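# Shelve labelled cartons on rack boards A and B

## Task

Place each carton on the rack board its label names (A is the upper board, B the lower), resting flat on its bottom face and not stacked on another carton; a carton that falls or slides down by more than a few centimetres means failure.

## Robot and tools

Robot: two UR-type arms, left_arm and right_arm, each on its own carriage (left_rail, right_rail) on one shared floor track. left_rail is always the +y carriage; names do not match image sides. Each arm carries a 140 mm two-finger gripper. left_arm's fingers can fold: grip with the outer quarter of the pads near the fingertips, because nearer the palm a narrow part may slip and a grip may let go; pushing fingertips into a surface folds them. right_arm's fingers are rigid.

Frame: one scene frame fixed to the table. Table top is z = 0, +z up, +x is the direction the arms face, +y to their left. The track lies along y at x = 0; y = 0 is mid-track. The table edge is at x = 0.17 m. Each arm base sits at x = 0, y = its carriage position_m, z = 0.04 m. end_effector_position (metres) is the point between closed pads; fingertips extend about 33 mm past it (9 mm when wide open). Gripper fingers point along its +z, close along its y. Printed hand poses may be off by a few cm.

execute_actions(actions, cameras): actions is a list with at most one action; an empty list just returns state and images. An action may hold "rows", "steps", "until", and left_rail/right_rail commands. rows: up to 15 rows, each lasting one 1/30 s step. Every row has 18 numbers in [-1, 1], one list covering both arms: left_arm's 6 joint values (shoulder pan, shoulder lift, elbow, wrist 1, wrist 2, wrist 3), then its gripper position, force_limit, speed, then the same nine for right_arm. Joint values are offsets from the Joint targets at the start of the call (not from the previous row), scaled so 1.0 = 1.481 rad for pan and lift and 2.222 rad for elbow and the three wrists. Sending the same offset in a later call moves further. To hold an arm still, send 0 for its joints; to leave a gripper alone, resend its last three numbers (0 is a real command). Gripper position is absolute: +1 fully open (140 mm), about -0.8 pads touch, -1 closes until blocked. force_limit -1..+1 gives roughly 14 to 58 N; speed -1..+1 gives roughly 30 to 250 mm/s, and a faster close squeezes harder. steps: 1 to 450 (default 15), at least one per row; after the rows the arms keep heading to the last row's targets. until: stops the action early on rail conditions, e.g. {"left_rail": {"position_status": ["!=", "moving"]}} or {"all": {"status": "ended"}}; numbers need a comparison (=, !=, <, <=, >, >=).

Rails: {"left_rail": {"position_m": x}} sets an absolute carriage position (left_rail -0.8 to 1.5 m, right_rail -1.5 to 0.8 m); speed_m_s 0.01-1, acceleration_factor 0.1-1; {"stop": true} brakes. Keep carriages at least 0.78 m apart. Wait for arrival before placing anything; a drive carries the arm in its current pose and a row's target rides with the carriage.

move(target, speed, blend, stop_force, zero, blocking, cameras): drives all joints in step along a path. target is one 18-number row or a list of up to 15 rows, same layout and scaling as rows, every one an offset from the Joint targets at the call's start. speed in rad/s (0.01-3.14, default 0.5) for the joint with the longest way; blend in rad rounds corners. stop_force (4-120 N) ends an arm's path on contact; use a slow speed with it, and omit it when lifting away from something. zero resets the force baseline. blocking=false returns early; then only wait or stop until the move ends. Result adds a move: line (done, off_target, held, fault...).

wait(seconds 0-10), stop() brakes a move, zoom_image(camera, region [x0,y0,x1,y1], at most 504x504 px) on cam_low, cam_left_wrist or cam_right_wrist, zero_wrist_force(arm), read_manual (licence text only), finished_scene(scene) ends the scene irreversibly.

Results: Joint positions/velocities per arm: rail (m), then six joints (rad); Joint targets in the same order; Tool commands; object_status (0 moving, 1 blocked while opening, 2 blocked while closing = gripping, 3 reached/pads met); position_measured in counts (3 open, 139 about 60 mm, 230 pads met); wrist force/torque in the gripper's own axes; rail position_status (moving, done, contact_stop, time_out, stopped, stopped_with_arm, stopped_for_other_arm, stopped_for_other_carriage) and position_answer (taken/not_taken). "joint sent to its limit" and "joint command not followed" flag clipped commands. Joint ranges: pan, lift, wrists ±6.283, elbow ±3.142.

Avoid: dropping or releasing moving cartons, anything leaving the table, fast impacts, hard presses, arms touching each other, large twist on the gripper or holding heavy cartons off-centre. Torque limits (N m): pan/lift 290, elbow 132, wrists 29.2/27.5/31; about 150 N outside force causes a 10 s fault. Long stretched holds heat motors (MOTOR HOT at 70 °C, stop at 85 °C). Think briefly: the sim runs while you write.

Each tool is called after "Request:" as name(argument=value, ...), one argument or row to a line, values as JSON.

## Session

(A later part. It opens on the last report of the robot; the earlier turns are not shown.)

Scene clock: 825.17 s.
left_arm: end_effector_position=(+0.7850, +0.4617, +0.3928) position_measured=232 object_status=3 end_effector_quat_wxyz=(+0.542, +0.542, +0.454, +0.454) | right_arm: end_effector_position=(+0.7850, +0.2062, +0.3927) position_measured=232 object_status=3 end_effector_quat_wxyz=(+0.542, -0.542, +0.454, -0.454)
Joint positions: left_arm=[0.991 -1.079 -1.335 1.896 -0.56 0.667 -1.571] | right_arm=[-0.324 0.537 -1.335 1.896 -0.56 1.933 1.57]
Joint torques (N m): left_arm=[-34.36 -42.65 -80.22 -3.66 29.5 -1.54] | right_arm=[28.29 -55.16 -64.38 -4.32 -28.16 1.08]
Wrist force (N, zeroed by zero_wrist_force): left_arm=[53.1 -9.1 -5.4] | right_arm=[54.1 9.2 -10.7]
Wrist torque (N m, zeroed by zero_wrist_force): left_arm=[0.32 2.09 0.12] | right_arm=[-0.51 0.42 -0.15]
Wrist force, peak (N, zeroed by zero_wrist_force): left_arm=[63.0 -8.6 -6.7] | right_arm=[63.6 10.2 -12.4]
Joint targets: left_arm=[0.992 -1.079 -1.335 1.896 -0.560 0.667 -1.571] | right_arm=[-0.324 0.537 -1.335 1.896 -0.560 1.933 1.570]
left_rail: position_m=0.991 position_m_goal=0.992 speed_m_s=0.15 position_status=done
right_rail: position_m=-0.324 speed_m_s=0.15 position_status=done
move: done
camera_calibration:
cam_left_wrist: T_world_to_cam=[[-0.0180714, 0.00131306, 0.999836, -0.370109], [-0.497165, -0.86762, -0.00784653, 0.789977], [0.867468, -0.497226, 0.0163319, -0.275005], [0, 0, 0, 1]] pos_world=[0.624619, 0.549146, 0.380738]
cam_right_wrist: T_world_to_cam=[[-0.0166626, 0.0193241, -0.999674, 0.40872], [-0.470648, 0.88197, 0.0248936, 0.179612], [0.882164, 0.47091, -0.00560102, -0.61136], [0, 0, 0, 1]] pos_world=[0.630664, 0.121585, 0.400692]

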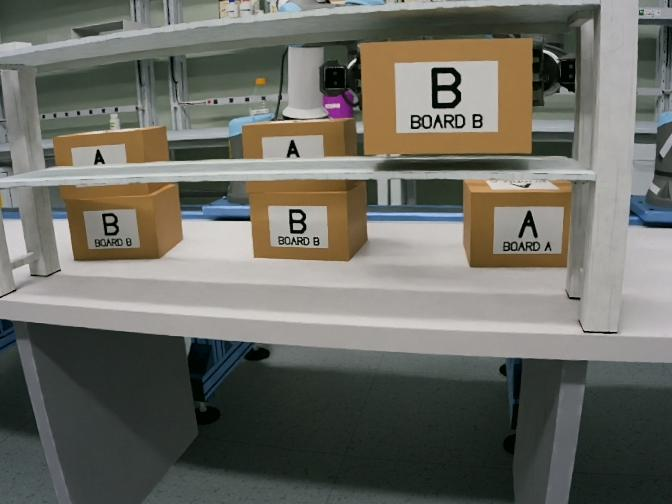

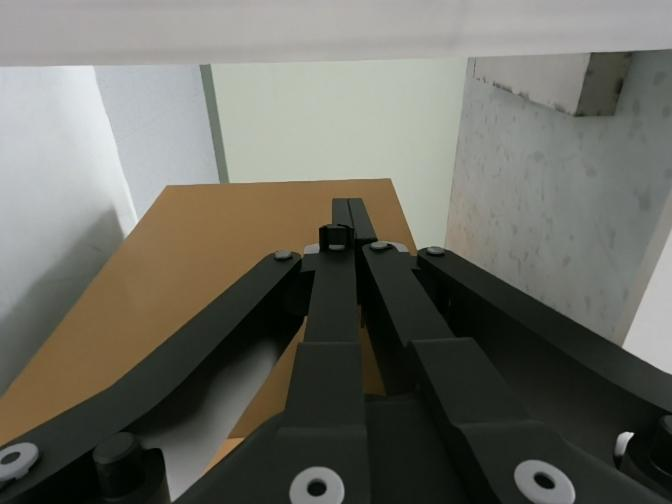

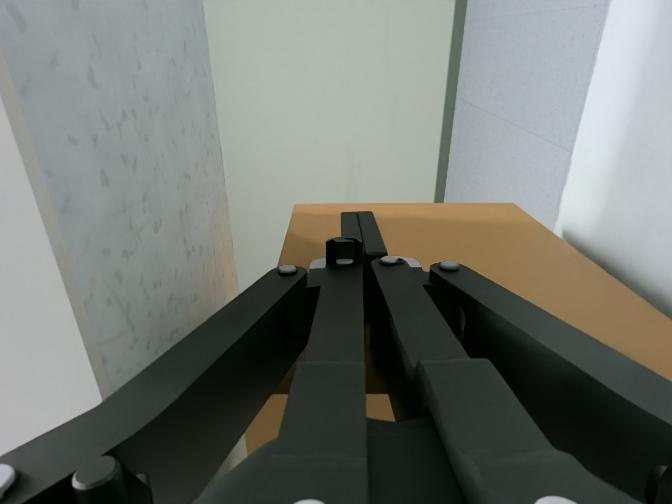

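Request:
move(
  target=[0, 0.007625, 0.00462, -0.009702, 0, 0, -1, 0, -0.5, 0, 0.007625, 0.00462, -0.009702, 0, 0, -1, 0, -0.5],
  speed=0.036,
  stop_force=7,
  zero=false,
  cameras=[],
)

Request:
move(
  target=[0, 0.020736, 0.01126, -0.025081, 0, 0, -1, 0, -0.5, 0, 0.020736, 0.01126, -0.025081, 0, 0, -1, 0, -0.5],
  speed=0.0145,
  stop_force=7,
  zero=false,
  cameras=["cam_low"],
)

Scene clock: 858.60 s.
left_arm: end_effector_position=(+0.7851, +0.4616, +0.3807) position_measured=232 object_status=3 end_effector_quat_wxyz=(+0.542, +0.542, +0.454, +0.454) | right_arm: end_effector_position=(+0.7852, +0.2062, +0.3807) position_measured=232 object_status=3 end_effector_quat_wxyz=(+0.542, -0.542, +0.454, -0.454)
Joint positions: left_arm=[0.991 -1.079 -1.324 1.906 -0.582 0.667 -1.571] | right_arm=[-0.324 0.537 -1.324 1.906 -0.582 1.933 1.57]
Joint torques (N m): left_arm=[-34.33 -42.3 -60.4 -13.68 28.01 -1.27] | right_arm=[27.55 -58.01 -48.76 -15.99 -26.4 0.84]
Wrist force (N, zeroed by zero_wrist_force): left_arm=[52.6 -9.0 -5.5] | right_arm=[53.4 9.1 -10.5]
Wrist torque (N m, zeroed by zero_wrist_force): left_arm=[0.35 2.07 0.13] | right_arm=[-0.52 0.49 -0.17]
Wrist force, peak (N, zeroed by zero_wrist_force): left_arm=[53.8 -9.1 -5.5] | right_arm=[54.3 8.6 -10.8]
Joint targets: left_arm=[0.992 -1.079 -1.324 1.906 -0.582 0.667 -1.571] | right_arm=[-0.324 0.537 -1.324 1.906 -0.582 1.933 1.570]
left_rail: position_m=0.991 position_m_goal=0.992 speed_m_s=0.15 position_status=done
right_rail: position_m=-0.324 speed_m_s=0.15 position_status=done
move: done
No camera images: "cameras" was empty.

Scene clock: 862.13 s.
left_arm: end_effector_position=(+0.7852, +0.4614, +0.3640) position_measured=232 object_status=3 end_effector_quat_wxyz=(+0.542, +0.542, +0.454, +0.454) | right_arm: end_effector_position=(+0.7854, +0.2063, +0.3637) position_measured=232 object_status=3 end_effector_quat_wxyz=(+0.542, -0.542, +0.454, -0.454)
Joint positions: left_arm=[0.991 -1.079 -1.307 1.92 -0.612 0.667 -1.571] | right_arm=[-0.324 0.537 -1.307 1.92 -0.613 1.933 1.57]
Joint torques (N m): left_arm=[-37.42 -74.32 -72.18 -2.44 28.12 -1.54] | right_arm=[27.72 -69.14 -55.78 -1.85 -26.02 0.91]
Wrist force (N, zeroed by zero_wrist_force): left_arm=[58.7 5.7 -8.1] | right_arm=[59.6 -4.6 -17.1]
Wrist torque (N m, zeroed by zero_wrist_force): left_arm=[-0.12 2.18 -0.08] | right_arm=[-0.23 0.19 -0.02]
Wrist force, peak (N, zeroed by zero_wrist_force): left_arm=[60.1 12.8 -10.3] | right_arm=[61.1 -10.5 -20.5]
Joint targets: left_arm=[0.992 -1.079 -1.307 1.920 -0.612 0.667 -1.571] | right_arm=[-0.324 0.537 -1.307 1.920 -0.613 1.933 1.570]
left_rail: position_m=0.991 position_m_goal=0.992 speed_m_s=0.15 position_status=done
right_rail: position_m=-0.324 speed_m_s=0.15 position_status=done
move: contact (left_arm, right_arm); left_arm: the wrist 1 is farthest, 0.025 rad from its target; right_arm: the wrist 1 is farthest, 0.025 rad from its target
Images, in order (width x height): cam_low 672x504.

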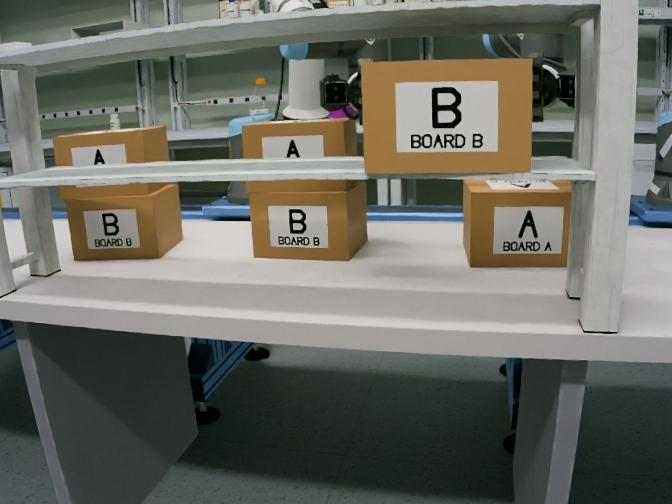

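Request:
zoom_image(
  camera="cam_low",
  region=[330, 40, 630, 220],
)

Scaled by 1.680.

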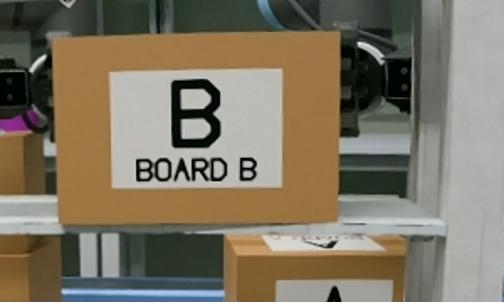

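Request:
execute_actions(
  actions=[
    {"left_rail": {"position_m": 1.0115, "speed_m_s": 0.03, "acceleration_factor": 0.2}, "right_rail": {"position_m": -0.3435, "speed_m_s": 0.03, "acceleration_factor": 0.2}, "steps": 90, "until": {"all": {"status": "ended"}}},
  ],
  cameras=[],
)

Scene clock: 884.57 s.
left_arm: end_effector_position=(+0.7852, +0.4814, +0.3640) position_measured=232 object_status=3 end_effector_quat_wxyz=(+0.542, +0.542, +0.454, +0.454) | right_arm: end_effector_position=(+0.7854, +0.1864, +0.3637) position_measured=232 object_status=3 end_effector_quat_wxyz=(+0.542, -0.542, +0.454, -0.454)
Joint positions: left_arm=[1.011 -1.079 -1.307 1.92 -0.612 0.667 -1.571] | right_arm=[-0.343 0.537 -1.307 1.92 -0.613 1.933 1.57]
Joint torques (N m): left_arm=[10.63 -72.95 -31.22 0.33 -2.13 -1.39] | right_arm=[-14.56 -65.75 -29.13 -6.53 3.01 0.86]
Wrist force (N, zeroed by zero_wrist_force): left_arm=[0.1 0.4 0.1] | right_arm=[1.9 -2.9 1.8]
Wrist torque (N m, zeroed by zero_wrist_force): left_arm=[0.09 0.00 0.03] | right_arm=[-0.65 -0.48 -0.02]
Wrist force, peak (N, zeroed by zero_wrist_force): left_arm=[58.9 6.3 -8.0] | right_arm=[60.0 -4.2 -16.9]
Joint targets: left_arm=[1.012 -1.079 -1.307 1.920 -0.612 0.667 -1.571] | right_arm=[-0.344 0.537 -1.307 1.920 -0.613 1.933 1.570]
Tool commands: left_gripper/position=-1.0 left_gripper/force_limit=+0.0 left_gripper/speed=-0.5 right_gripper/position=-1.0 right_gripper/force_limit=+0.0 right_gripper/speed=-0.5
left_rail: position_m=1.011 speed_m_s=0.03 position_status=done
right_rail: position_m=-0.343 position_m_goal=-0.344 speed_m_s=0.03 position_status=done
No camera images: "cameras" was empty.

Request:
move(
  target=[
    [0, -0.019062, -0.010885, 0.02341, 0, 0, -1, 0, -0.5, 0, -0.01913, -0.010975, 0.023681, 0, 0, -1, 0, -0.5],
    [-0.109952, -0.089737, 0.047136, 0.012495, -0.073285, 0, -1, 0, -0.5, 0.066215, -0.089804, 0.047046, 0.012765, 0.044134, 0, -1, 0, -0.5],
    [-0.240986, -0.150693, 0.092231, 0.008029, -0.160621, 0, -1, 0, -0.5, 0.152722, -0.150761, 0.092141, 0.008299, 0.101792, 0, -1, 0, -0.5],
    [-0.467617, -0.265911, 0.086503, 0.090551, -0.311675, 0, -1, 0, -0.5, 0.329007, -0.265979, 0.086413, 0.090821, 0.219288, 0, -0.325, 0, -0.5],
  ],
  speed=[0.06, 0.2, 0.25, 0.4],
  blend=0.02,
  cameras=["cam_low"],
)

Scene clock: 1029.30 s.
left_arm: end_effector_position=(+0.4174, +0.4818, +0.4802) position_measured=232 object_status=3 end_effector_quat_wxyz=(+0.542, +0.542, +0.455, +0.454) | right_arm: end_effector_position=(+0.4176, +0.1861, +0.4802) position_measured=170 object_status=0 end_effector_quat_wxyz=(+0.542, -0.542, +0.454, -0.454)
Joint positions: left_arm=[1.012 -1.771 -1.701 2.112 -0.411 -0.025 -1.571] | right_arm=[-0.344 1.024 -1.701 2.112 -0.411 2.42 1.57]
Joint torques (N m): left_arm=[-16.07 -53.25 -54.45 2.88 -2.07 -1.18] | right_arm=[11.19 -44.77 -46.04 1.31 3.43 1.13]
Wrist force (N, zeroed by zero_wrist_force): left_arm=[-0.2 0.5 0.3] | right_arm=[1.3 -3.2 1.7]
Wrist torque (N m, zeroed by zero_wrist_force): left_arm=[0.11 0.05 0.00] | right_arm=[-0.69 -0.29 0.00]
Wrist force, peak (N, zeroed by zero_wrist_force): left_arm=[-0.7 1.6 -2.2] | right_arm=[2.2 -3.9 2.8]
Joint targets: left_arm=[1.012 -1.771 -1.701 2.112 -0.411 -0.025 -1.571] | right_arm=[-0.344 1.024 -1.701 2.112 -0.411 2.420 1.570]
left_rail: position_m=1.012 position_m_goal=1.011 speed_m_s=0.03 position_status=done
right_rail: position_m=-0.344 speed_m_s=0.03 position_status=done
move: done
Images, in order (width x height): cam_low 672x504.

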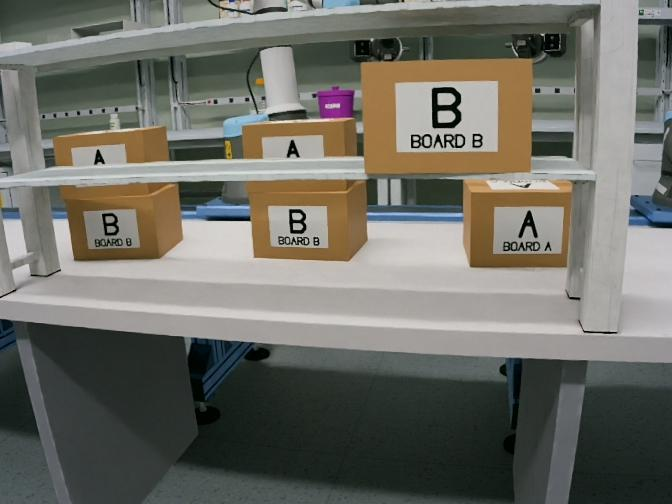

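Request:
execute_actions(
  actions=[
    {"left_rail": {"position_m": 0.6621, "speed_m_s": 0.3, "acceleration_factor": 0.4}, "right_rail": {"position_m": -0.705, "speed_m_s": 0.3, "acceleration_factor": 0.4}, "steps": 120, "until": {"all": {"status": "ended"}}},
  ],
)

Scene clock: 1036.83 s.
left_arm: end_effector_position=(+0.4174, +0.1324, +0.4803) position_measured=232 object_status=3 end_effector_quat_wxyz=(+0.542, +0.542, +0.455, +0.454) | right_arm: end_effector_position=(+0.4176, -0.1753, +0.4802) position_measured=170 object_status=3 end_effector_quat_wxyz=(+0.542, -0.542, +0.454, -0.454) end_effector_velocity=(+0.000, +0.000, -0.001) end_effector_angular_velocity=(-0.001, +0.001, +0.001)
Joint positions: left_arm=[0.662 -1.771 -1.701 2.112 -0.411 -0.025 -1.571] | right_arm=[-0.705 1.024 -1.701 2.112 -0.411 2.42 1.57]
Joint velocities: left_arm=[within noise] | right_arm=[-0.001 0.001 0.001 0 0 0 0]
Joint torques (N m): left_arm=[-13.53 -22.09 -47.98 0.76 -1.76 -0.85] | right_arm=[10.21 -40.01 -36.74 0.4 3.18 1.09]
Wrist force (N, zeroed by zero_wrist_force): left_arm=[-0.1 0.4 0.2] | right_arm=[1.5 -3.2 1.6]
Wrist torque (N m, zeroed by zero_wrist_force): left_arm=[0.09 0.03 0.00] | right_arm=[-0.70 -0.35 0.00]
Wrist force, peak (N, zeroed by zero_wrist_force): left_arm=[1.1 0.3 0.1] | right_arm=[2.1 -3.2 1.5]
Joint targets: left_arm=[0.662 -1.771 -1.701 2.112 -0.411 -0.025 -1.571] | right_arm=[-0.705 1.024 -1.701 2.112 -0.411 2.420 1.570]
Tool commands: left_gripper/position=-1.0 left_gripper/force_limit=+0.0 left_gripper/speed=-0.5 right_gripper/position=-0.325 right_gripper/force_limit=+0.0 right_gripper/speed=-0.5
left_rail: position_m=0.662 speed_m_s=0.30 position_status=done
right_rail: position_m=-0.705 speed_m_s=0.30 position_status=done
camera_calibration:
cam_left_wrist: T_world_to_cam=[[-0.0180145, 0.00220879, 0.999835, -0.463917], [-0.497226, -0.867592, -0.00704212, 0.321966], [0.867434, -0.497271, 0.0167275, -0.121492], [0, 0, 0, 1]] pos_world=[0.257119, 0.219945, 0.46814]
cam_right_wrist: T_world_to_cam=[[-0.016316, 0.0197333, -0.999672, 0.497361], [-0.470736, 0.881917, 0.0250919, 0.340992], [0.882123, 0.470991, -0.00510022, -0.107278], [0, 0, 0, 1]] pos_world=[0.263264, -0.260014, 0.488094]

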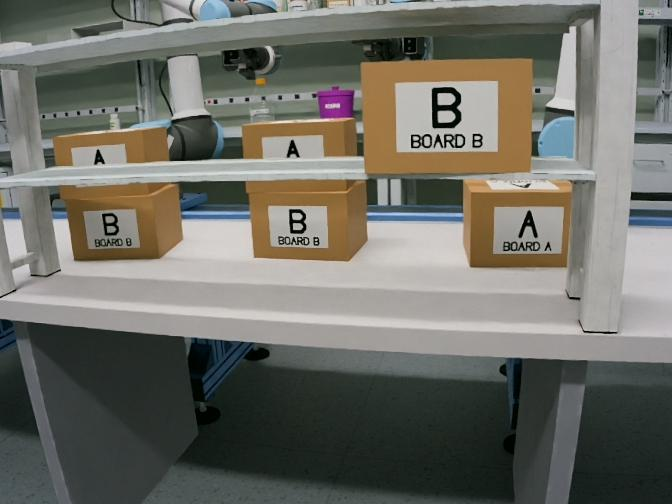

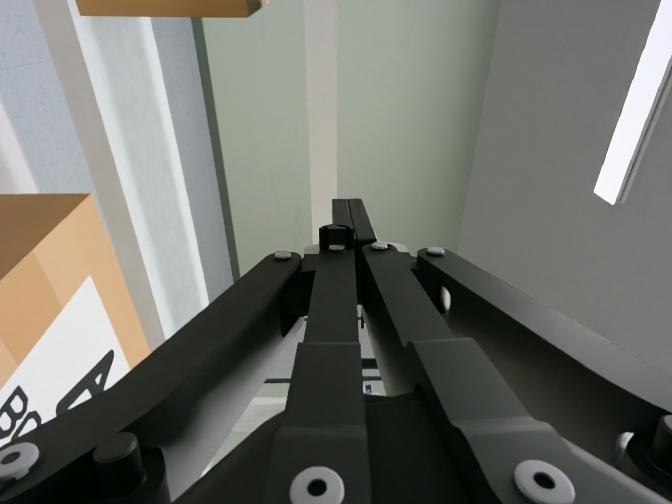

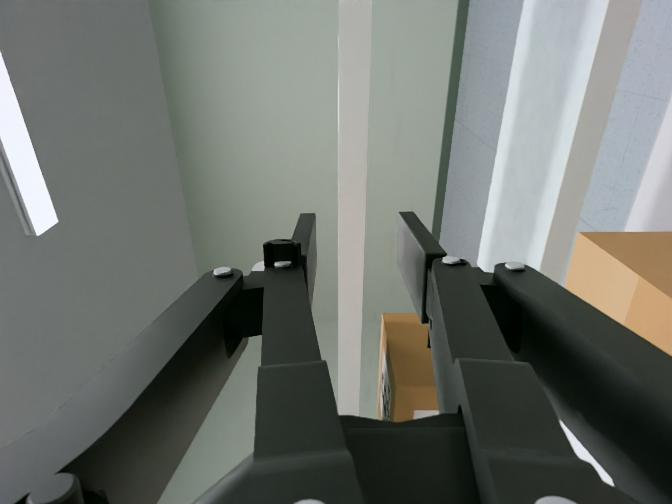

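Request:
move(
  target=[
    [0, 0.057971, 0.046634, -0.085273, 0, 0, -1, 0, -0.5, 0, 0.057971, 0.046634, -0.085273, 0, 0, -0.325, 0, -0.5],
    [0, 0.105556, 0.070256, -0.140611, 0, 0, -1, 0, -0.5, 0, 0.105556, 0.070256, -0.140611, 0, 0, -0.325, 0, -0.5],
    [0, 0.162645, 0.08967, -0.198076, 0, 0, -1, 0, -0.5, 0, 0.162645, 0.08967, -0.198076, 0, 0, -0.325, 0, -0.5],
  ],
  speed=0.25,
  blend=0.02,
  stop_force=25,
  cameras=[],
)

Request:
zero_wrist_force(
  arm="left_arm",
)

Request:
zero_wrist_force(
  arm="right_arm",
)

Request:
execute_actions(
  actions=[
    {"left_rail": {"position_m": 0.644, "speed_m_s": 0.03, "acceleration_factor": 0.3}, "right_rail": {"position_m": -0.687, "speed_m_s": 0.03, "acceleration_factor": 0.3}, "steps": 60, "until": {"all": {"status": "ended"}}},
  ],
)

Scene clock: 1063.00 s.
left_arm: end_effector_position=(+0.4174, +0.1323, +0.2801) position_measured=232 object_status=3 end_effector_quat_wxyz=(+0.542, +0.542, +0.455, +0.454) | right_arm: end_effector_position=(+0.4176, -0.1754, +0.2801) position_measured=170 object_status=3 end_effector_quat_wxyz=(+0.542, -0.542, +0.454, -0.454)
Joint positions: left_arm=[0.662 -1.771 -1.46 2.311 -0.851 -0.025 -1.571] | right_arm=[-0.705 1.024 -1.46 2.311 -0.851 2.42 1.57]
Joint torques (N m): left_arm=[-8.31 -20.84 -22.01 -1.95 -0.98 -0.84] | right_arm=[8.42 -29.95 -21.32 -5.62 2.23 0.67]
Wrist force (N, zeroed by zero_wrist_force): left_arm=[0.1 0.2 0.4] | right_arm=[1.4 -2.7 1.7]
Wrist torque (N m, zeroed by zero_wrist_force): left_arm=[0.03 -0.01 0.00] | right_arm=[-0.57 -0.33 0.02]
Wrist force, peak (N, zeroed by zero_wrist_force): left_arm=[-0.6 2.1 0.2] | right_arm=[1.7 -4.5 1.7]
Joint targets: left_arm=[0.662 -1.771 -1.460 2.311 -0.851 -0.025 -1.571] | right_arm=[-0.705 1.024 -1.460 2.311 -0.851 2.420 1.570]
left_rail: position_m=0.662 speed_m_s=0.30 position_status=done
right_rail: position_m=-0.705 speed_m_s=0.30 position_status=done
move: done
No camera images: "cameras" was empty.

Wrist force sensor zeroed.

Wrist force sensor zeroed.

Scene clock: 1064.00 s.
left_arm: end_effector_position=(+0.4174, +0.1142, +0.2801) position_measured=232 object_status=3 end_effector_quat_wxyz=(+0.542, +0.542, +0.455, +0.454) | right_arm: end_effector_position=(+0.4176, -0.1574, +0.2801) position_measured=170 object_status=3 end_effector_quat_wxyz=(+0.542, -0.542, +0.454, -0.454)
Joint positions: left_arm=[0.644 -1.771 -1.46 2.311 -0.851 -0.025 -1.571] | right_arm=[-0.687 1.024 -1.46 2.311 -0.851 2.42 1.57]
Joint torques (N m): left_arm=[-5.28 -26.19 -25.79 -2.04 -0.54 -1.05] | right_arm=[8.99 -31.73 -27.29 -5.39 2.19 1.04]
Wrist force (N, zeroed by zero_wrist_force): left_arm=[0.8 -0.4 -1.6] | right_arm=[-0.2 -0.1 0.0]
Wrist torque (N m, zeroed by zero_wrist_force): left_arm=[0.01 0.11 -0.01] | right_arm=[-0.04 0.06 0.00]
Wrist force, peak (N, zeroed by zero_wrist_force): left_arm=[1.2 0.0 -1.8] | right_arm=[1.0 0.0 -0.3]
Joint targets: left_arm=[0.644 -1.771 -1.460 2.311 -0.851 -0.025 -1.571] | right_arm=[-0.687 1.024 -1.460 2.311 -0.851 2.420 1.570]
Tool commands: left_gripper/position=-1.0 left_gripper/force_limit=+0.0 left_gripper/speed=-0.5 right_gripper/position=-0.325 right_gripper/force_limit=+0.0 right_gripper/speed=-0.5
left_rail: position_m=0.644 speed_m_s=0.03 position_status=done
right_rail: position_m=-0.687 speed_m_s=0.03 position_status=done
camera_calibration:
cam_left_wrist: T_world_to_cam=[[-0.0180649, 0.00212247, 0.999835, -0.263779], [-0.497224, -0.867593, -0.00714204, 0.304793], [0.867434, -0.497271, 0.0167283, -0.127195], [0, 0, 0, 1]] pos_world=[0.257119, 0.201746, 0.26804]
cam_right_wrist: T_world_to_cam=[[-0.0163578, 0.0195982, -0.999674, 0.296949], [-0.470734, 0.881921, 0.0249924, 0.330168], [0.882123, 0.47099, -0.00520074, -0.116747], [0, 0, 0, 1]] pos_world=[0.263264, -0.242015, 0.287994]

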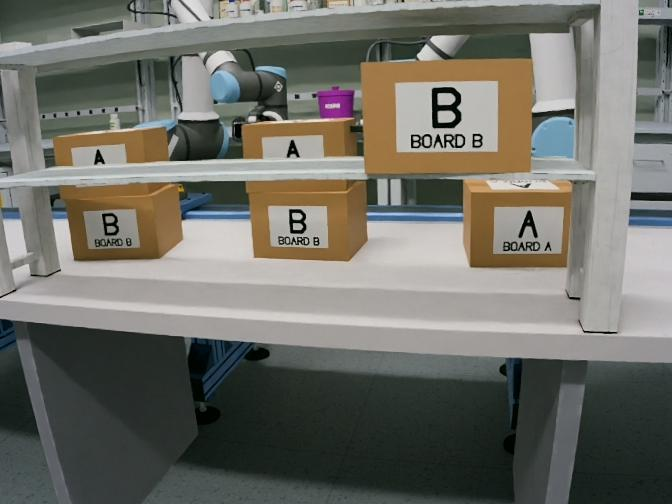

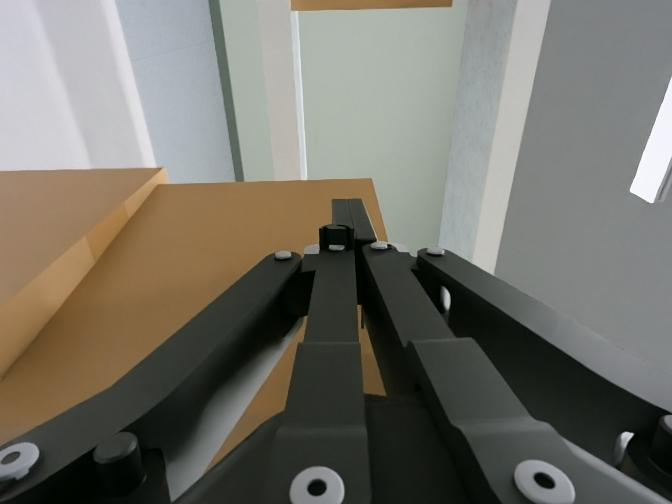

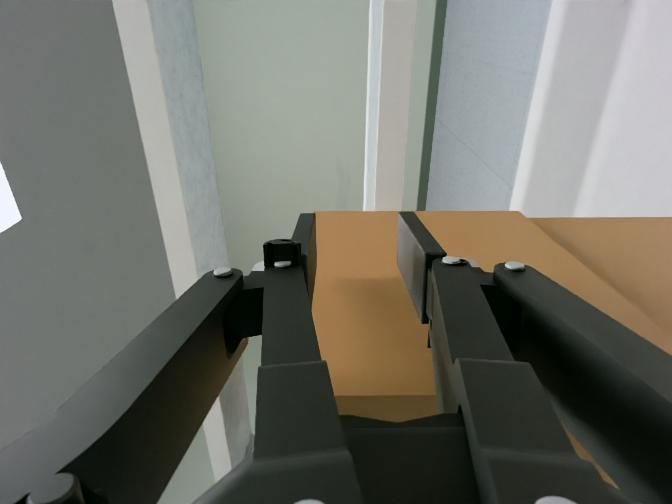

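Request:
execute_actions(
  actions=[
    {"left_rail": {"position_m": 0.641, "speed_m_s": 0.02, "acceleration_factor": 0.3}, "right_rail": {"position_m": -0.682, "speed_m_s": 0.02, "acceleration_factor": 0.3}, "steps": 60, "until": {"all": {"status": "ended"}}},
  ],
  cameras=[],
)

Request:
execute_actions(
  actions=[
    {"left_rail": {"position_m": 0.638, "speed_m_s": 0.02, "acceleration_factor": 0.3}, "right_rail": {"position_m": -0.678, "speed_m_s": 0.02, "acceleration_factor": 0.3}, "steps": 60, "until": {"all": {"status": "ended"}}},
  ],
  cameras=[],
)

Scene clock: 1076.57 s.
left_arm: end_effector_position=(+0.4174, +0.1112, +0.2801) position_measured=232 object_status=3 end_effector_quat_wxyz=(+0.542, +0.542, +0.455, +0.454) | right_arm: end_effector_position=(+0.4176, -0.1523, +0.2801) position_measured=170 object_status=3 end_effector_quat_wxyz=(+0.542, -0.542, +0.454, -0.454)
Joint positions: left_arm=[0.641 -1.771 -1.46 2.311 -0.851 -0.025 -1.571] | right_arm=[-0.682 1.024 -1.46 2.311 -0.851 2.42 1.57]
Joint torques (N m): left_arm=[0.06 -35.48 -39.97 0.02 -0.08 -1.13] | right_arm=[6.35 -39.9 -34.76 -3.74 1.62 0.94]
Wrist force (N, zeroed by zero_wrist_force): left_arm=[5.5 0.6 -1.5] | right_arm=[-0.2 -0.4 0.0]
Wrist torque (N m, zeroed by zero_wrist_force): left_arm=[-0.04 0.14 -0.01] | right_arm=[-0.10 0.04 0.00]
Wrist force, peak (N, zeroed by zero_wrist_force): left_arm=[5.5 0.1 -2.9] | right_arm=[-0.6 -0.1 -0.1]
Joint targets: left_arm=[0.641 -1.771 -1.460 2.311 -0.851 -0.025 -1.571] | right_arm=[-0.682 1.024 -1.460 2.311 -0.851 2.420 1.570]
Tool commands: left_gripper/position=-1.0 left_gripper/force_limit=+0.0 left_gripper/speed=-0.5 right_gripper/position=-0.325 right_gripper/force_limit=+0.0 right_gripper/speed=-0.5
left_rail: position_m=0.641 speed_m_s=0.02 position_status=done
right_rail: position_m=-0.682 speed_m_s=0.02 position_status=done
No camera images: "cameras" was empty.

Scene clock: 1077.10 s.
left_arm: end_effector_position=(+0.4174, +0.1081, +0.2801) position_measured=232 object_status=3 end_effector_quat_wxyz=(+0.542, +0.542, +0.455, +0.454) | right_arm: end_effector_position=(+0.4176, -0.1483, +0.2801) position_measured=170 object_status=3 end_effector_quat_wxyz=(+0.542, -0.542, +0.454, -0.454)
Joint positions: left_arm=[0.638 -1.771 -1.46 2.311 -0.851 -0.025 -1.571] | right_arm=[-0.678 1.024 -1.46 2.311 -0.851 2.42 1.57]
Joint torques (N m): left_arm=[-4.62 -34.55 -41.15 -0.2 0.6 -0.77] | right_arm=[6.79 -38.98 -34.91 -3.35 1.56 0.96]
Wrist force (N, zeroed by zero_wrist_force): left_arm=[6.1 0.7 -2.4] | right_arm=[1.2 -0.2 -1.2]
Wrist torque (N m, zeroed by zero_wrist_force): left_arm=[-0.01 0.34 -0.02] | right_arm=[-0.11 0.05 0.04]
Wrist force, peak (N, zeroed by zero_wrist_force): left_arm=[7.3 1.4 -2.4] | right_arm=[1.3 0.3 -1.3]
Joint targets: left_arm=[0.638 -1.771 -1.460 2.311 -0.851 -0.025 -1.571] | right_arm=[-0.678 1.024 -1.460 2.311 -0.851 2.420 1.570]
Tool commands: left_gripper/position=-1.0 left_gripper/force_limit=+0.0 left_gripper/speed=-0.5 right_gripper/position=-0.325 right_gripper/force_limit=+0.0 right_gripper/speed=-0.5
left_rail: position_m=0.638 speed_m_s=0.02 position_status=done
right_rail: position_m=-0.678 speed_m_s=0.02 position_status=done
No camera images: "cameras" was empty.

Request:
execute_actions(
  actions=[
    {"right_rail": {"position_m": -0.6745, "speed_m_s": 0.02, "acceleration_factor": 0.3}, "steps": 60, "until": {"right_rail": {"position_status": ["!=", "moving"]}}},
  ],
  cameras=[],
)

Request:
execute_actions(
  actions=[
    {"right_rail": {"position_m": -0.672, "speed_m_s": 0.02, "acceleration_factor": 0.3}, "steps": 60, "until": {"right_rail": {"position_status": ["!=", "moving"]}}},
  ],
  cameras=[],
)

Scene clock: 1082.30 s.
left_arm: end_effector_position=(+0.4174, +0.1081, +0.2801) position_measured=232 object_status=3 end_effector_quat_wxyz=(+0.542, +0.542, +0.455, +0.454) | right_arm: end_effector_position=(+0.4176, -0.1449, +0.2801) position_measured=170 object_status=3 end_effector_quat_wxyz=(+0.542, -0.542, +0.454, -0.454)
Joint positions: left_arm=[0.638 -1.771 -1.46 2.311 -0.851 -0.025 -1.571] | right_arm=[-0.675 1.024 -1.46 2.311 -0.851 2.42 1.57]
Joint torques (N m): left_arm=[2.23 -44.51 -45.45 1.4 4.09 -1.13] | right_arm=[5.67 -43.02 -33.39 -1.73 -1.74 1.11]
Wrist force (N, zeroed by zero_wrist_force): left_arm=[8.5 0.8 -2.2] | right_arm=[16.2 -3.0 -5.1]
Wrist torque (N m, zeroed by zero_wrist_force): left_arm=[-0.03 0.38 -0.02] | right_arm=[0.04 0.39 0.38]
Wrist force, peak (N, zeroed by zero_wrist_force): left_arm=[9.0 0.9 -2.4] | right_arm=[16.2 -3.0 -5.1]
Joint targets: left_arm=[0.638 -1.771 -1.460 2.311 -0.851 -0.025 -1.571] | right_arm=[-0.674 1.024 -1.460 2.311 -0.851 2.420 1.570]
Tool commands: left_gripper/position=-1.0 left_gripper/force_limit=+0.0 left_gripper/speed=-0.5 right_gripper/position=-0.325 right_gripper/force_limit=+0.0 right_gripper/speed=-0.5
left_rail: position_m=0.638 speed_m_s=0.02 position_status=done
right_rail: position_m=-0.675 position_m_goal=-0.674 speed_m_s=0.02 position_status=done
No camera images: "cameras" was empty.

Scene clock: 1082.77 s.
left_arm: end_effector_position=(+0.4174, +0.1083, +0.2801) position_measured=232 object_status=3 end_effector_quat_wxyz=(+0.542, +0.542, +0.455, +0.454) | right_arm: end_effector_position=(+0.4177, -0.1424, +0.2801) position_measured=170 object_status=3 end_effector_quat_wxyz=(+0.542, -0.542, +0.454, -0.454)
Joint positions: left_arm=[0.638 -1.771 -1.46 2.311 -0.851 -0.025 -1.571] | right_arm=[-0.672 1.024 -1.46 2.311 -0.851 2.42 1.57]
Joint torques (N m): left_arm=[0.16 -44.57 -45.5 -0.17 4.54 -0.84] | right_arm=[5.67 -46.49 -33.28 -1.54 -5.65 0.85]
Wrist force (N, zeroed by zero_wrist_force): left_arm=[23.3 3.0 -3.3] | right_arm=[32.5 -6.7 -7.4]
Wrist torque (N m, zeroed by zero_wrist_force): left_arm=[-0.10 0.93 -0.05] | right_arm=[0.21 0.50 0.47]
Wrist force, peak (N, zeroed by zero_wrist_force): left_arm=[23.6 3.2 -3.3] | right_arm=[32.5 -6.7 -7.4]
Joint targets: left_arm=[0.638 -1.771 -1.460 2.311 -0.851 -0.025 -1.571] | right_arm=[-0.672 1.024 -1.460 2.311 -0.851 2.420 1.570]
Tool commands: left_gripper/position=-1.0 left_gripper/force_limit=+0.0 left_gripper/speed=-0.5 right_gripper/position=-0.325 right_gripper/force_limit=+0.0 right_gripper/speed=-0.5
left_rail: position_m=0.638 speed_m_s=0.02 position_status=done
right_rail: position_m=-0.672 speed_m_s=0.02 position_status=done
No camera images: "cameras" was empty.

Request:
execute_actions(
  actions=[
    {"left_rail": {"position_m": 0.6347, "speed_m_s": 0.02, "acceleration_factor": 0.3}, "right_rail": {"position_m": -0.6715, "speed_m_s": 0.02, "acceleration_factor": 0.3}, "steps": 60, "until": {"all": {"status": "ended"}}},
  ],
  cameras=[],
)

Scene clock: 1087.60 s.
left_arm: end_effector_position=(+0.4175, +0.1051, +0.2801) position_measured=232 object_status=3 end_effector_quat_wxyz=(+0.542, +0.542, +0.455, +0.454) | right_arm: end_effector_position=(+0.4176, -0.1419, +0.2801) position_measured=170 object_status=3 end_effector_quat_wxyz=(+0.542, -0.542, +0.454, -0.454)
Joint positions: left_arm=[0.635 -1.771 -1.46 2.311 -0.851 -0.025 -1.571] | right_arm=[-0.672 1.024 -1.46 2.311 -0.851 2.42 1.57]
Joint torques (N m): left_arm=[-21.67 -53.16 -56.18 -3.69 17.41 -0.58] | right_arm=[3.74 -42.79 -37.74 -0.54 -17.32 1.05]
Wrist force (N, zeroed by zero_wrist_force): left_arm=[61.1 13.2 -12.1] | right_arm=[47.6 -12.2 -11.7]
Wrist torque (N m, zeroed by zero_wrist_force): left_arm=[-0.30 2.29 -0.19] | right_arm=[0.20 0.54 0.52]
Wrist force, peak (N, zeroed by zero_wrist_force): left_arm=[61.1 13.2 -12.1] | right_arm=[47.6 -12.2 -11.7]
Joint targets: left_arm=[0.635 -1.771 -1.460 2.311 -0.851 -0.025 -1.571] | right_arm=[-0.672 1.024 -1.460 2.311 -0.851 2.420 1.570]
Tool commands: left_gripper/position=-1.0 left_gripper/force_limit=+0.0 left_gripper/speed=-0.5 right_gripper/position=-0.325 right_gripper/force_limit=+0.0 right_gripper/speed=-0.5
left_rail: position_m=0.635 speed_m_s=0.02 position_status=done
right_rail: position_m=-0.672 position_m_goal=-0.671 speed_m_s=0.02 position_status=done
No camera images: "cameras" was empty.

Request:
move(
  target=[0, -0.057089, -0.019414, 0.057465, 0, 0, -1, 0, -0.5, 0, -0.057089, -0.019414, 0.057465, 0, 0, -0.325, 0, -0.5],
  speed=0.07,
  cameras=[],
)

Scene clock: 1096.83 s.
left_arm: end_effector_position=(+0.4174, +0.1048, +0.3351) position_measured=232 object_status=3 end_effector_quat_wxyz=(+0.542, +0.542, +0.455, +0.454) | right_arm: end_effector_position=(+0.4177, -0.1419, +0.3351) position_measured=170 object_status=3 end_effector_quat_wxyz=(+0.542, -0.542, +0.454, -0.454)
Joint positions: left_arm=[0.635 -1.771 -1.545 2.268 -0.724 -0.025 -1.571] | right_arm=[-0.671 1.024 -1.545 2.268 -0.724 2.42 1.57]
Joint torques (N m): left_arm=[-26.77 -57.57 -79.26 -0.87 13.52 -0.81] | right_arm=[30.26 -50.04 -65.43 -3.56 -17.43 1.07]
Wrist force (N, zeroed by zero_wrist_force): left_arm=[51.9 -10.2 -5.8] | right_arm=[52.3 7.4 -10.9]
Wrist torque (N m, zeroed by zero_wrist_force): left_arm=[0.31 2.00 0.12] | right_arm=[-0.40 0.60 0.47]
Wrist force, peak (N, zeroed by zero_wrist_force): left_arm=[65.8 -9.3 -4.7] | right_arm=[65.2 8.2 -15.7]
Joint targets: left_arm=[0.635 -1.771 -1.545 2.268 -0.724 -0.025 -1.571] | right_arm=[-0.672 1.024 -1.545 2.268 -0.723 2.420 1.570]
left_rail: position_m=0.635 speed_m_s=0.02 position_status=done
right_rail: position_m=-0.671 speed_m_s=0.02 position_status=done
move: done
No camera images: "cameras" was empty.

Request:
move(
  target=[
    [0, -0.047585, -0.023622, 0.055338, 0, 0, -1, 0, -0.5, 0, -0.047585, -0.023622, 0.055338, 0, 0, -0.325, 0, -0.5],
    [0, -0.088874, -0.053686, 0.112923, 0, 0, -1, 0, -0.5, 0, -0.088874, -0.053686, 0.112923, 0, 0, -0.325, 0, -0.5],
    [0, -0.115282, -0.081839, 0.158676, 0, 0, -1, 0, -0.5, 0, -0.115282, -0.081839, 0.158676, 0, 0, -0.325, 0, -0.5],
    [0, -0.136583, -0.11581, 0.206845, 0, 0, -1, 0, -0.5, 0, -0.136583, -0.11581, 0.206845, 0, 0, -0.325, 0, -0.5],
    [0, -0.150455, -0.152769, 0.253049, 0, 0, -1, 0, -0.5, 0, -0.150455, -0.152769, 0.253049, 0, 0, -0.325, 0, -0.5],
    [0, -0.157172, -0.188912, 0.29367, 0, 0, -1, 0, -0.5, 0, -0.157172, -0.188912, 0.29367, 0, 0, -0.325, 0, -0.5],
  ],
  speed=0.15,
  blend=0.02,
  cameras=[],
)

Request:
execute_actions(
  actions=[
    {"left_rail": {"position_m": 0.6532, "speed_m_s": 0.08, "acceleration_factor": 0.3}, "right_rail": {"position_m": -0.653, "speed_m_s": 0.08, "acceleration_factor": 0.3}, "steps": 60, "until": {"all": {"status": "ended"}}},
  ],
)

Scene clock: 1122.13 s.
left_arm: end_effector_position=(+0.4174, +0.1050, +0.6602) position_measured=232 object_status=3 end_effector_quat_wxyz=(+0.542, +0.542, +0.455, +0.454) | right_arm: end_effector_position=(+0.4176, -0.1419, +0.6602) position_measured=170 object_status=3 end_effector_quat_wxyz=(+0.542, -0.542, +0.454, -0.454)
Joint positions: left_arm=[0.635 -1.771 -1.778 1.848 -0.071 -0.025 -1.571] | right_arm=[-0.671 1.024 -1.777 1.848 -0.071 2.42 1.57]
Joint torques (N m): left_arm=[-40.65 -30.48 -75.14 -2.16 24.83 -0.86] | right_arm=[27.21 -24.18 -63.3 -4.19 -17.76 1.08]
Wrist force (N, zeroed by zero_wrist_force): left_arm=[55.7 -8.9 -5.0] | right_arm=[55.4 6.6 -12.6]
Wrist torque (N m, zeroed by zero_wrist_force): left_arm=[0.33 2.15 0.11] | right_arm=[-0.48 0.44 0.41]
Wrist force, peak (N, zeroed by zero_wrist_force): left_arm=[68.1 -8.8 -4.8] | right_arm=[68.0 8.6 -16.8]
Joint targets: left_arm=[0.635 -1.771 -1.778 1.848 -0.071 -0.025 -1.571] | right_arm=[-0.672 1.024 -1.777 1.848 -0.071 2.420 1.570]
left_rail: position_m=0.635 speed_m_s=0.02 position_status=done
right_rail: position_m=-0.671 speed_m_s=0.02 position_status=done
move: done
No camera images: "cameras" was empty.

Scene clock: 1122.97 s.
left_arm: end_effector_position=(+0.4174, +0.1235, +0.6603) position_measured=232 object_status=3 end_effector_quat_wxyz=(+0.542, +0.542, +0.455, +0.454) | right_arm: end_effector_position=(+0.4176, -0.1235, +0.6603) position_measured=170 object_status=3 end_effector_quat_wxyz=(+0.542, -0.542, +0.454, -0.454)
Joint positions: left_arm=[0.653 -1.771 -1.778 1.848 -0.071 -0.025 -1.571] | right_arm=[-0.653 1.024 -1.778 1.848 -0.071 2.42 1.57]
Joint torques (N m): left_arm=[-35.86 -25.08 -72.33 -2.1 26.97 -0.67] | right_arm=[27.36 -12.4 -62.32 -5.02 -17.55 1.15]
Wrist force (N, zeroed by zero_wrist_force): left_arm=[54.7 -9.4 -5.3] | right_arm=[54.7 6.8 -12.3]
Wrist torque (N m, zeroed by zero_wrist_force): left_arm=[0.31 2.13 0.11] | right_arm=[-0.43 0.46 0.45]
Wrist force, peak (N, zeroed by zero_wrist_force): left_arm=[58.6 -9.5 -4.9] | right_arm=[61.1 7.3 -14.2]
Joint targets: left_arm=[0.653 -1.771 -1.778 1.848 -0.071 -0.025 -1.571] | right_arm=[-0.653 1.024 -1.777 1.848 -0.071 2.420 1.570]
Tool commands: left_gripper/position=-1.0 left_gripper/force_limit=+0.0 left_gripper/speed=-0.5 right_gripper/position=-0.325 right_gripper/force_limit=+0.0 right_gripper/speed=-0.5
left_rail: position_m=0.653 speed_m_s=0.08 position_status=done
right_rail: position_m=-0.653 speed_m_s=0.08 position_status=done
camera_calibration:
cam_left_wrist: T_world_to_cam=[[-0.0180145, 0.00220879, 0.999835, -0.643967], [-0.497226, -0.867592, -0.00704212, 0.315513], [0.867434, -0.497271, 0.0167275, -0.12893], [0, 0, 0, 1]] pos_world=[0.257119, 0.211045, 0.64824]
cam_right_wrist: T_world_to_cam=[[-0.016316, 0.0197333, -0.999672, 0.676276], [-0.470736, 0.881917, 0.0250919, 0.290657], [0.882123, 0.470991, -0.00510022, -0.130716], [0, 0, 0, 1]] pos_world=[0.263164, -0.208114, 0.668094]

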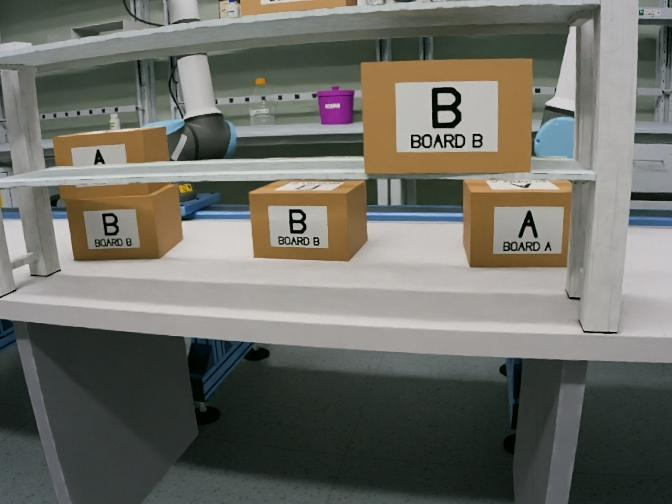

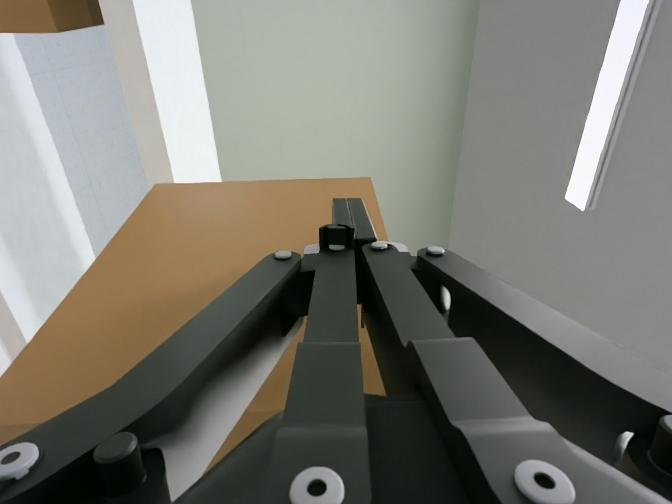

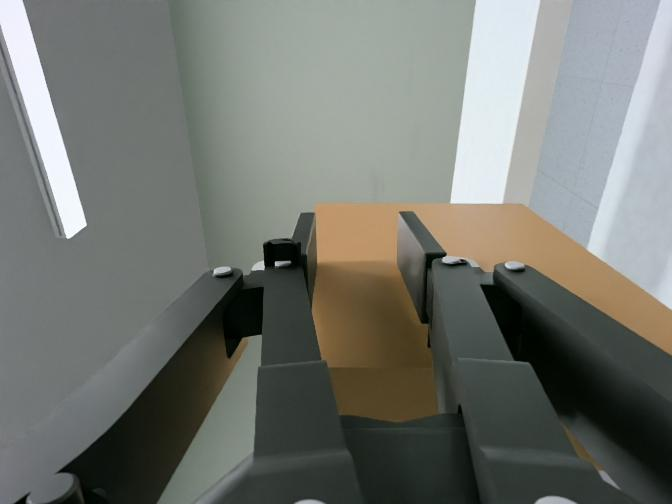

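Request:
move(
  target=[
    [0.07792, 0.014447, -0.007613, -0.002017, 0.051935, 0, -1, 0, -0.5, -0.065149, 0.014447, -0.007613, -0.002017, -0.043423, 0, -0.325, 0, -0.5],
    [0.153997, 0.035039, -0.018837, -0.004518, 0.102641, 0, -1, 0, -0.5, -0.123959, 0.035039, -0.018837, -0.004518, -0.082621, 0, -0.325, 0, -0.5],
    [0.226631, 0.060987, -0.033614, -0.007035, 0.151053, 0, -1, 0, -0.5, -0.176285, 0.060987, -0.033614, -0.007035, -0.117497, 0, -0.325, 0, -0.5],
    [0.294722, 0.091475, -0.051884, -0.009086, 0.196437, 0, -1, 0, -0.5, -0.222391, 0.091475, -0.051884, -0.009086, -0.148227, 0, -0.325, 0, -0.5],
    [0.357665, 0.125754, -0.0736, -0.010217, 0.23839, 0, -1, 0, -0.5, -0.262791, 0.125754, -0.0736, -0.010217, -0.175155, 0, -0.325, 0, -0.5],
    [0.415264, 0.163194, -0.098744, -0.010027, 0.276781, 0, -1, 0, -0.5, -0.298115, 0.163194, -0.098744, -0.010027, -0.198699, 0, -0.325, 0, -0.5],
    [0.467617, 0.203325, -0.12735, -0.00817, 0.311675, 0, -1, 0, -0.5, -0.329007, 0.203325, -0.12735, -0.00817, -0.219288, 0, -0.325, 0, -0.5],
  ],
  speed=0.115,
  blend=0.02,
  cameras=[],
)

Scene clock: 1149.47 s.
left_arm: end_effector_position=(+0.7850, +0.1234, +0.6603) position_measured=232 object_status=3 end_effector_quat_wxyz=(+0.542, +0.542, +0.454, +0.454) | right_arm: end_effector_position=(+0.7851, -0.1233, +0.6602) position_measured=170 object_status=3 end_effector_quat_wxyz=(+0.542, -0.542, +0.454, -0.455)
Joint positions: left_arm=[0.653 -1.079 -1.477 1.565 -0.089 0.667 -1.571] | right_arm=[-0.653 0.537 -1.476 1.565 -0.089 1.933 1.57]
Joint torques (N m): left_arm=[-33.11 -26.4 -74.09 -3.29 29.42 -0.6] | right_arm=[24.88 -41.43 -65.24 -4.69 -26.04 1.09]
Wrist force (N, zeroed by zero_wrist_force): left_arm=[54.2 -7.3 -2.0] | right_arm=[53.6 9.4 -15.4]
Wrist torque (N m, zeroed by zero_wrist_force): left_arm=[0.30 2.16 0.09] | right_arm=[-0.58 -0.49 -0.23]
Wrist force, peak (N, zeroed by zero_wrist_force): left_arm=[63.8 -10.1 -5.5] | right_arm=[63.9 8.5 -15.5]
Joint targets: left_arm=[0.653 -1.079 -1.476 1.565 -0.089 0.667 -1.571] | right_arm=[-0.653 0.537 -1.476 1.565 -0.089 1.933 1.570]
left_rail: position_m=0.653 speed_m_s=0.08 position_status=done
right_rail: position_m=-0.653 speed_m_s=0.08 position_status=done
move: done
No camera images: "cameras" was empty.

Request:
move(
  target=[0, 0.00545, 0.027729, -0.031361, 0, 0, -1, 0, -0.5, 0, 0.00545, 0.027729, -0.031361, 0, 0, -0.325, 0, -0.5],
  speed=0.038,
  stop_force=7,
  zero=false,
  cameras=[],
)

Request:
move(
  target=[0, 0.003872, 0.01312, -0.015701, 0, 0, -1, 0, -0.5, 0, 0.003872, 0.01312, -0.015701, 0, 0, -0.325, 0, -0.5],
  speed=0.014,
  stop_force=7,
  zero=false,
  cameras=["cam_low"],
)

Scene clock: 1162.00 s.
left_arm: end_effector_position=(+0.7851, +0.1234, +0.6203) position_measured=232 object_status=3 end_effector_quat_wxyz=(+0.542, +0.542, +0.454, +0.454) | right_arm: end_effector_position=(+0.7852, -0.1233, +0.6202) position_measured=170 object_status=3 end_effector_quat_wxyz=(+0.542, -0.542, +0.454, -0.455)
Joint positions: left_arm=[0.653 -1.079 -1.468 1.627 -0.159 0.667 -1.571] | right_arm=[-0.653 0.537 -1.468 1.627 -0.159 1.933 1.57]
Joint torques (N m): left_arm=[-47.92 -29.06 -57.14 -12.73 28.27 -0.16] | right_arm=[33.28 -42.61 -49.7 -16.28 -24.55 1.1]
Wrist force (N, zeroed by zero_wrist_force): left_arm=[52.2 -7.6 -2.3] | right_arm=[51.4 8.4 -14.1]
Wrist torque (N m, zeroed by zero_wrist_force): left_arm=[0.17 2.16 0.10] | right_arm=[-0.62 -0.30 -0.13]
Wrist force, peak (N, zeroed by zero_wrist_force): left_arm=[58.5 -7.0 -2.0] | right_arm=[57.6 10.2 -16.4]
Joint targets: left_arm=[0.653 -1.079 -1.468 1.627 -0.159 0.667 -1.571] | right_arm=[-0.653 0.537 -1.468 1.627 -0.159 1.933 1.570]
left_rail: position_m=0.653 speed_m_s=0.08 position_status=done
right_rail: position_m=-0.653 speed_m_s=0.08 position_status=done
move: done
No camera images: "cameras" was empty.

Scene clock: 1164.63 s.
left_arm: end_effector_position=(+0.7852, +0.1233, +0.6107) position_measured=232 object_status=3 end_effector_quat_wxyz=(+0.542, +0.541, +0.454, +0.454) | right_arm: end_effector_position=(+0.7853, -0.1232, +0.6100) position_measured=170 object_status=3 end_effector_quat_wxyz=(+0.542, -0.542, +0.454, -0.455)
Joint positions: left_arm=[0.653 -1.079 -1.466 1.641 -0.176 0.667 -1.571] | right_arm=[-0.653 0.537 -1.465 1.642 -0.177 1.933 1.57]
Joint torques (N m): left_arm=[-54.34 -52.71 -67.52 -1.83 27.95 -0.38] | right_arm=[38.57 -47.77 -53.06 -1.36 -24.02 1.06]
Wrist force (N, zeroed by zero_wrist_force): left_arm=[57.7 5.3 -5.9] | right_arm=[56.9 -5.8 -21.6]
Wrist torque (N m, zeroed by zero_wrist_force): left_arm=[-0.16 2.32 -0.08] | right_arm=[0.54 -0.70 -0.23]
Wrist force, peak (N, zeroed by zero_wrist_force): left_arm=[58.4 6.6 -5.5] | right_arm=[57.1 -11.0 -24.4]
Joint targets: left_arm=[0.653 -1.079 -1.466 1.641 -0.176 0.667 -1.571] | right_arm=[-0.653 0.537 -1.465 1.642 -0.177 1.933 1.570]
left_rail: position_m=0.653 speed_m_s=0.08 position_status=done
right_rail: position_m=-0.653 speed_m_s=0.08 position_status=done
move: contact (left_arm, right_arm); left_arm: the wrist 1 is farthest, 0.018 rad from its target; right_arm: the wrist 1 is farthest, 0.017 rad from its target
Images, in order (width x height): cam_low 672x504.

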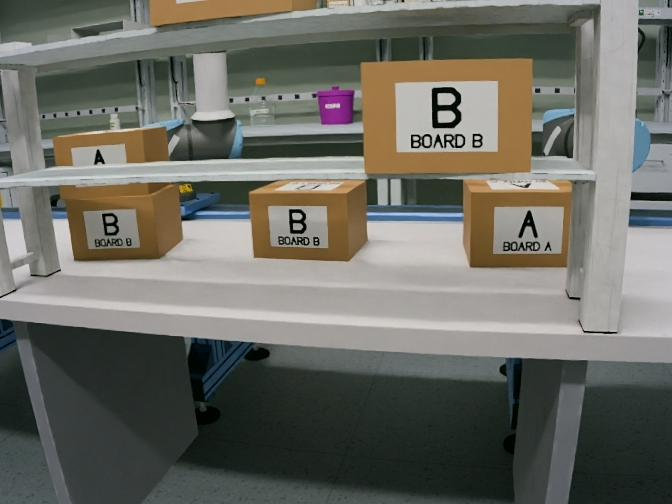

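Request:
execute_actions(
  actions=[
    {"left_rail": {"position_m": 0.6732, "speed_m_s": 0.03, "acceleration_factor": 0.2}, "right_rail": {"position_m": -0.673, "speed_m_s": 0.03, "acceleration_factor": 0.2}, "steps": 90, "until": {"all": {"status": "ended"}}},
  ],
  cameras=[],
)

Scene clock: 1172.17 s.
left_arm: end_effector_position=(+0.7852, +0.1432, +0.6108) position_measured=232 object_status=3 end_effector_quat_wxyz=(+0.542, +0.541, +0.454, +0.454) | right_arm: end_effector_position=(+0.7853, -0.1432, +0.6101) position_measured=170 object_status=3 end_effector_quat_wxyz=(+0.542, -0.542, +0.454, -0.455)
Joint positions: left_arm=[0.673 -1.079 -1.466 1.641 -0.176 0.667 -1.571] | right_arm=[-0.673 0.537 -1.465 1.642 -0.177 1.933 1.57]
Joint torques (N m): left_arm=[12.95 -55.49 -49.73 -4.52 -1.68 -0.58] | right_arm=[-15.33 -48.55 -45.66 -3.47 2.94 1.01]
Wrist force (N, zeroed by zero_wrist_force): left_arm=[-0.1 0.0 -0.2] | right_arm=[-4.4 0.4 0.0]
Wrist torque (N m, zeroed by zero_wrist_force): left_arm=[0.00 0.04 0.02] | right_arm=[0.02 0.94 -0.02]
Wrist force, peak (N, zeroed by zero_wrist_force): left_arm=[58.0 5.4 -5.8] | right_arm=[57.3 -5.2 -21.9]
Joint targets: left_arm=[0.673 -1.079 -1.466 1.641 -0.176 0.667 -1.571] | right_arm=[-0.673 0.537 -1.465 1.642 -0.177 1.933 1.570]
Tool commands: left_gripper/position=-1.0 left_gripper/force_limit=+0.0 left_gripper/speed=-0.5 right_gripper/position=-0.325 right_gripper/force_limit=+0.0 right_gripper/speed=-0.5
left_rail: position_m=0.673 speed_m_s=0.03 position_status=done
right_rail: position_m=-0.673 speed_m_s=0.03 position_status=done
No camera images: "cameras" was empty.


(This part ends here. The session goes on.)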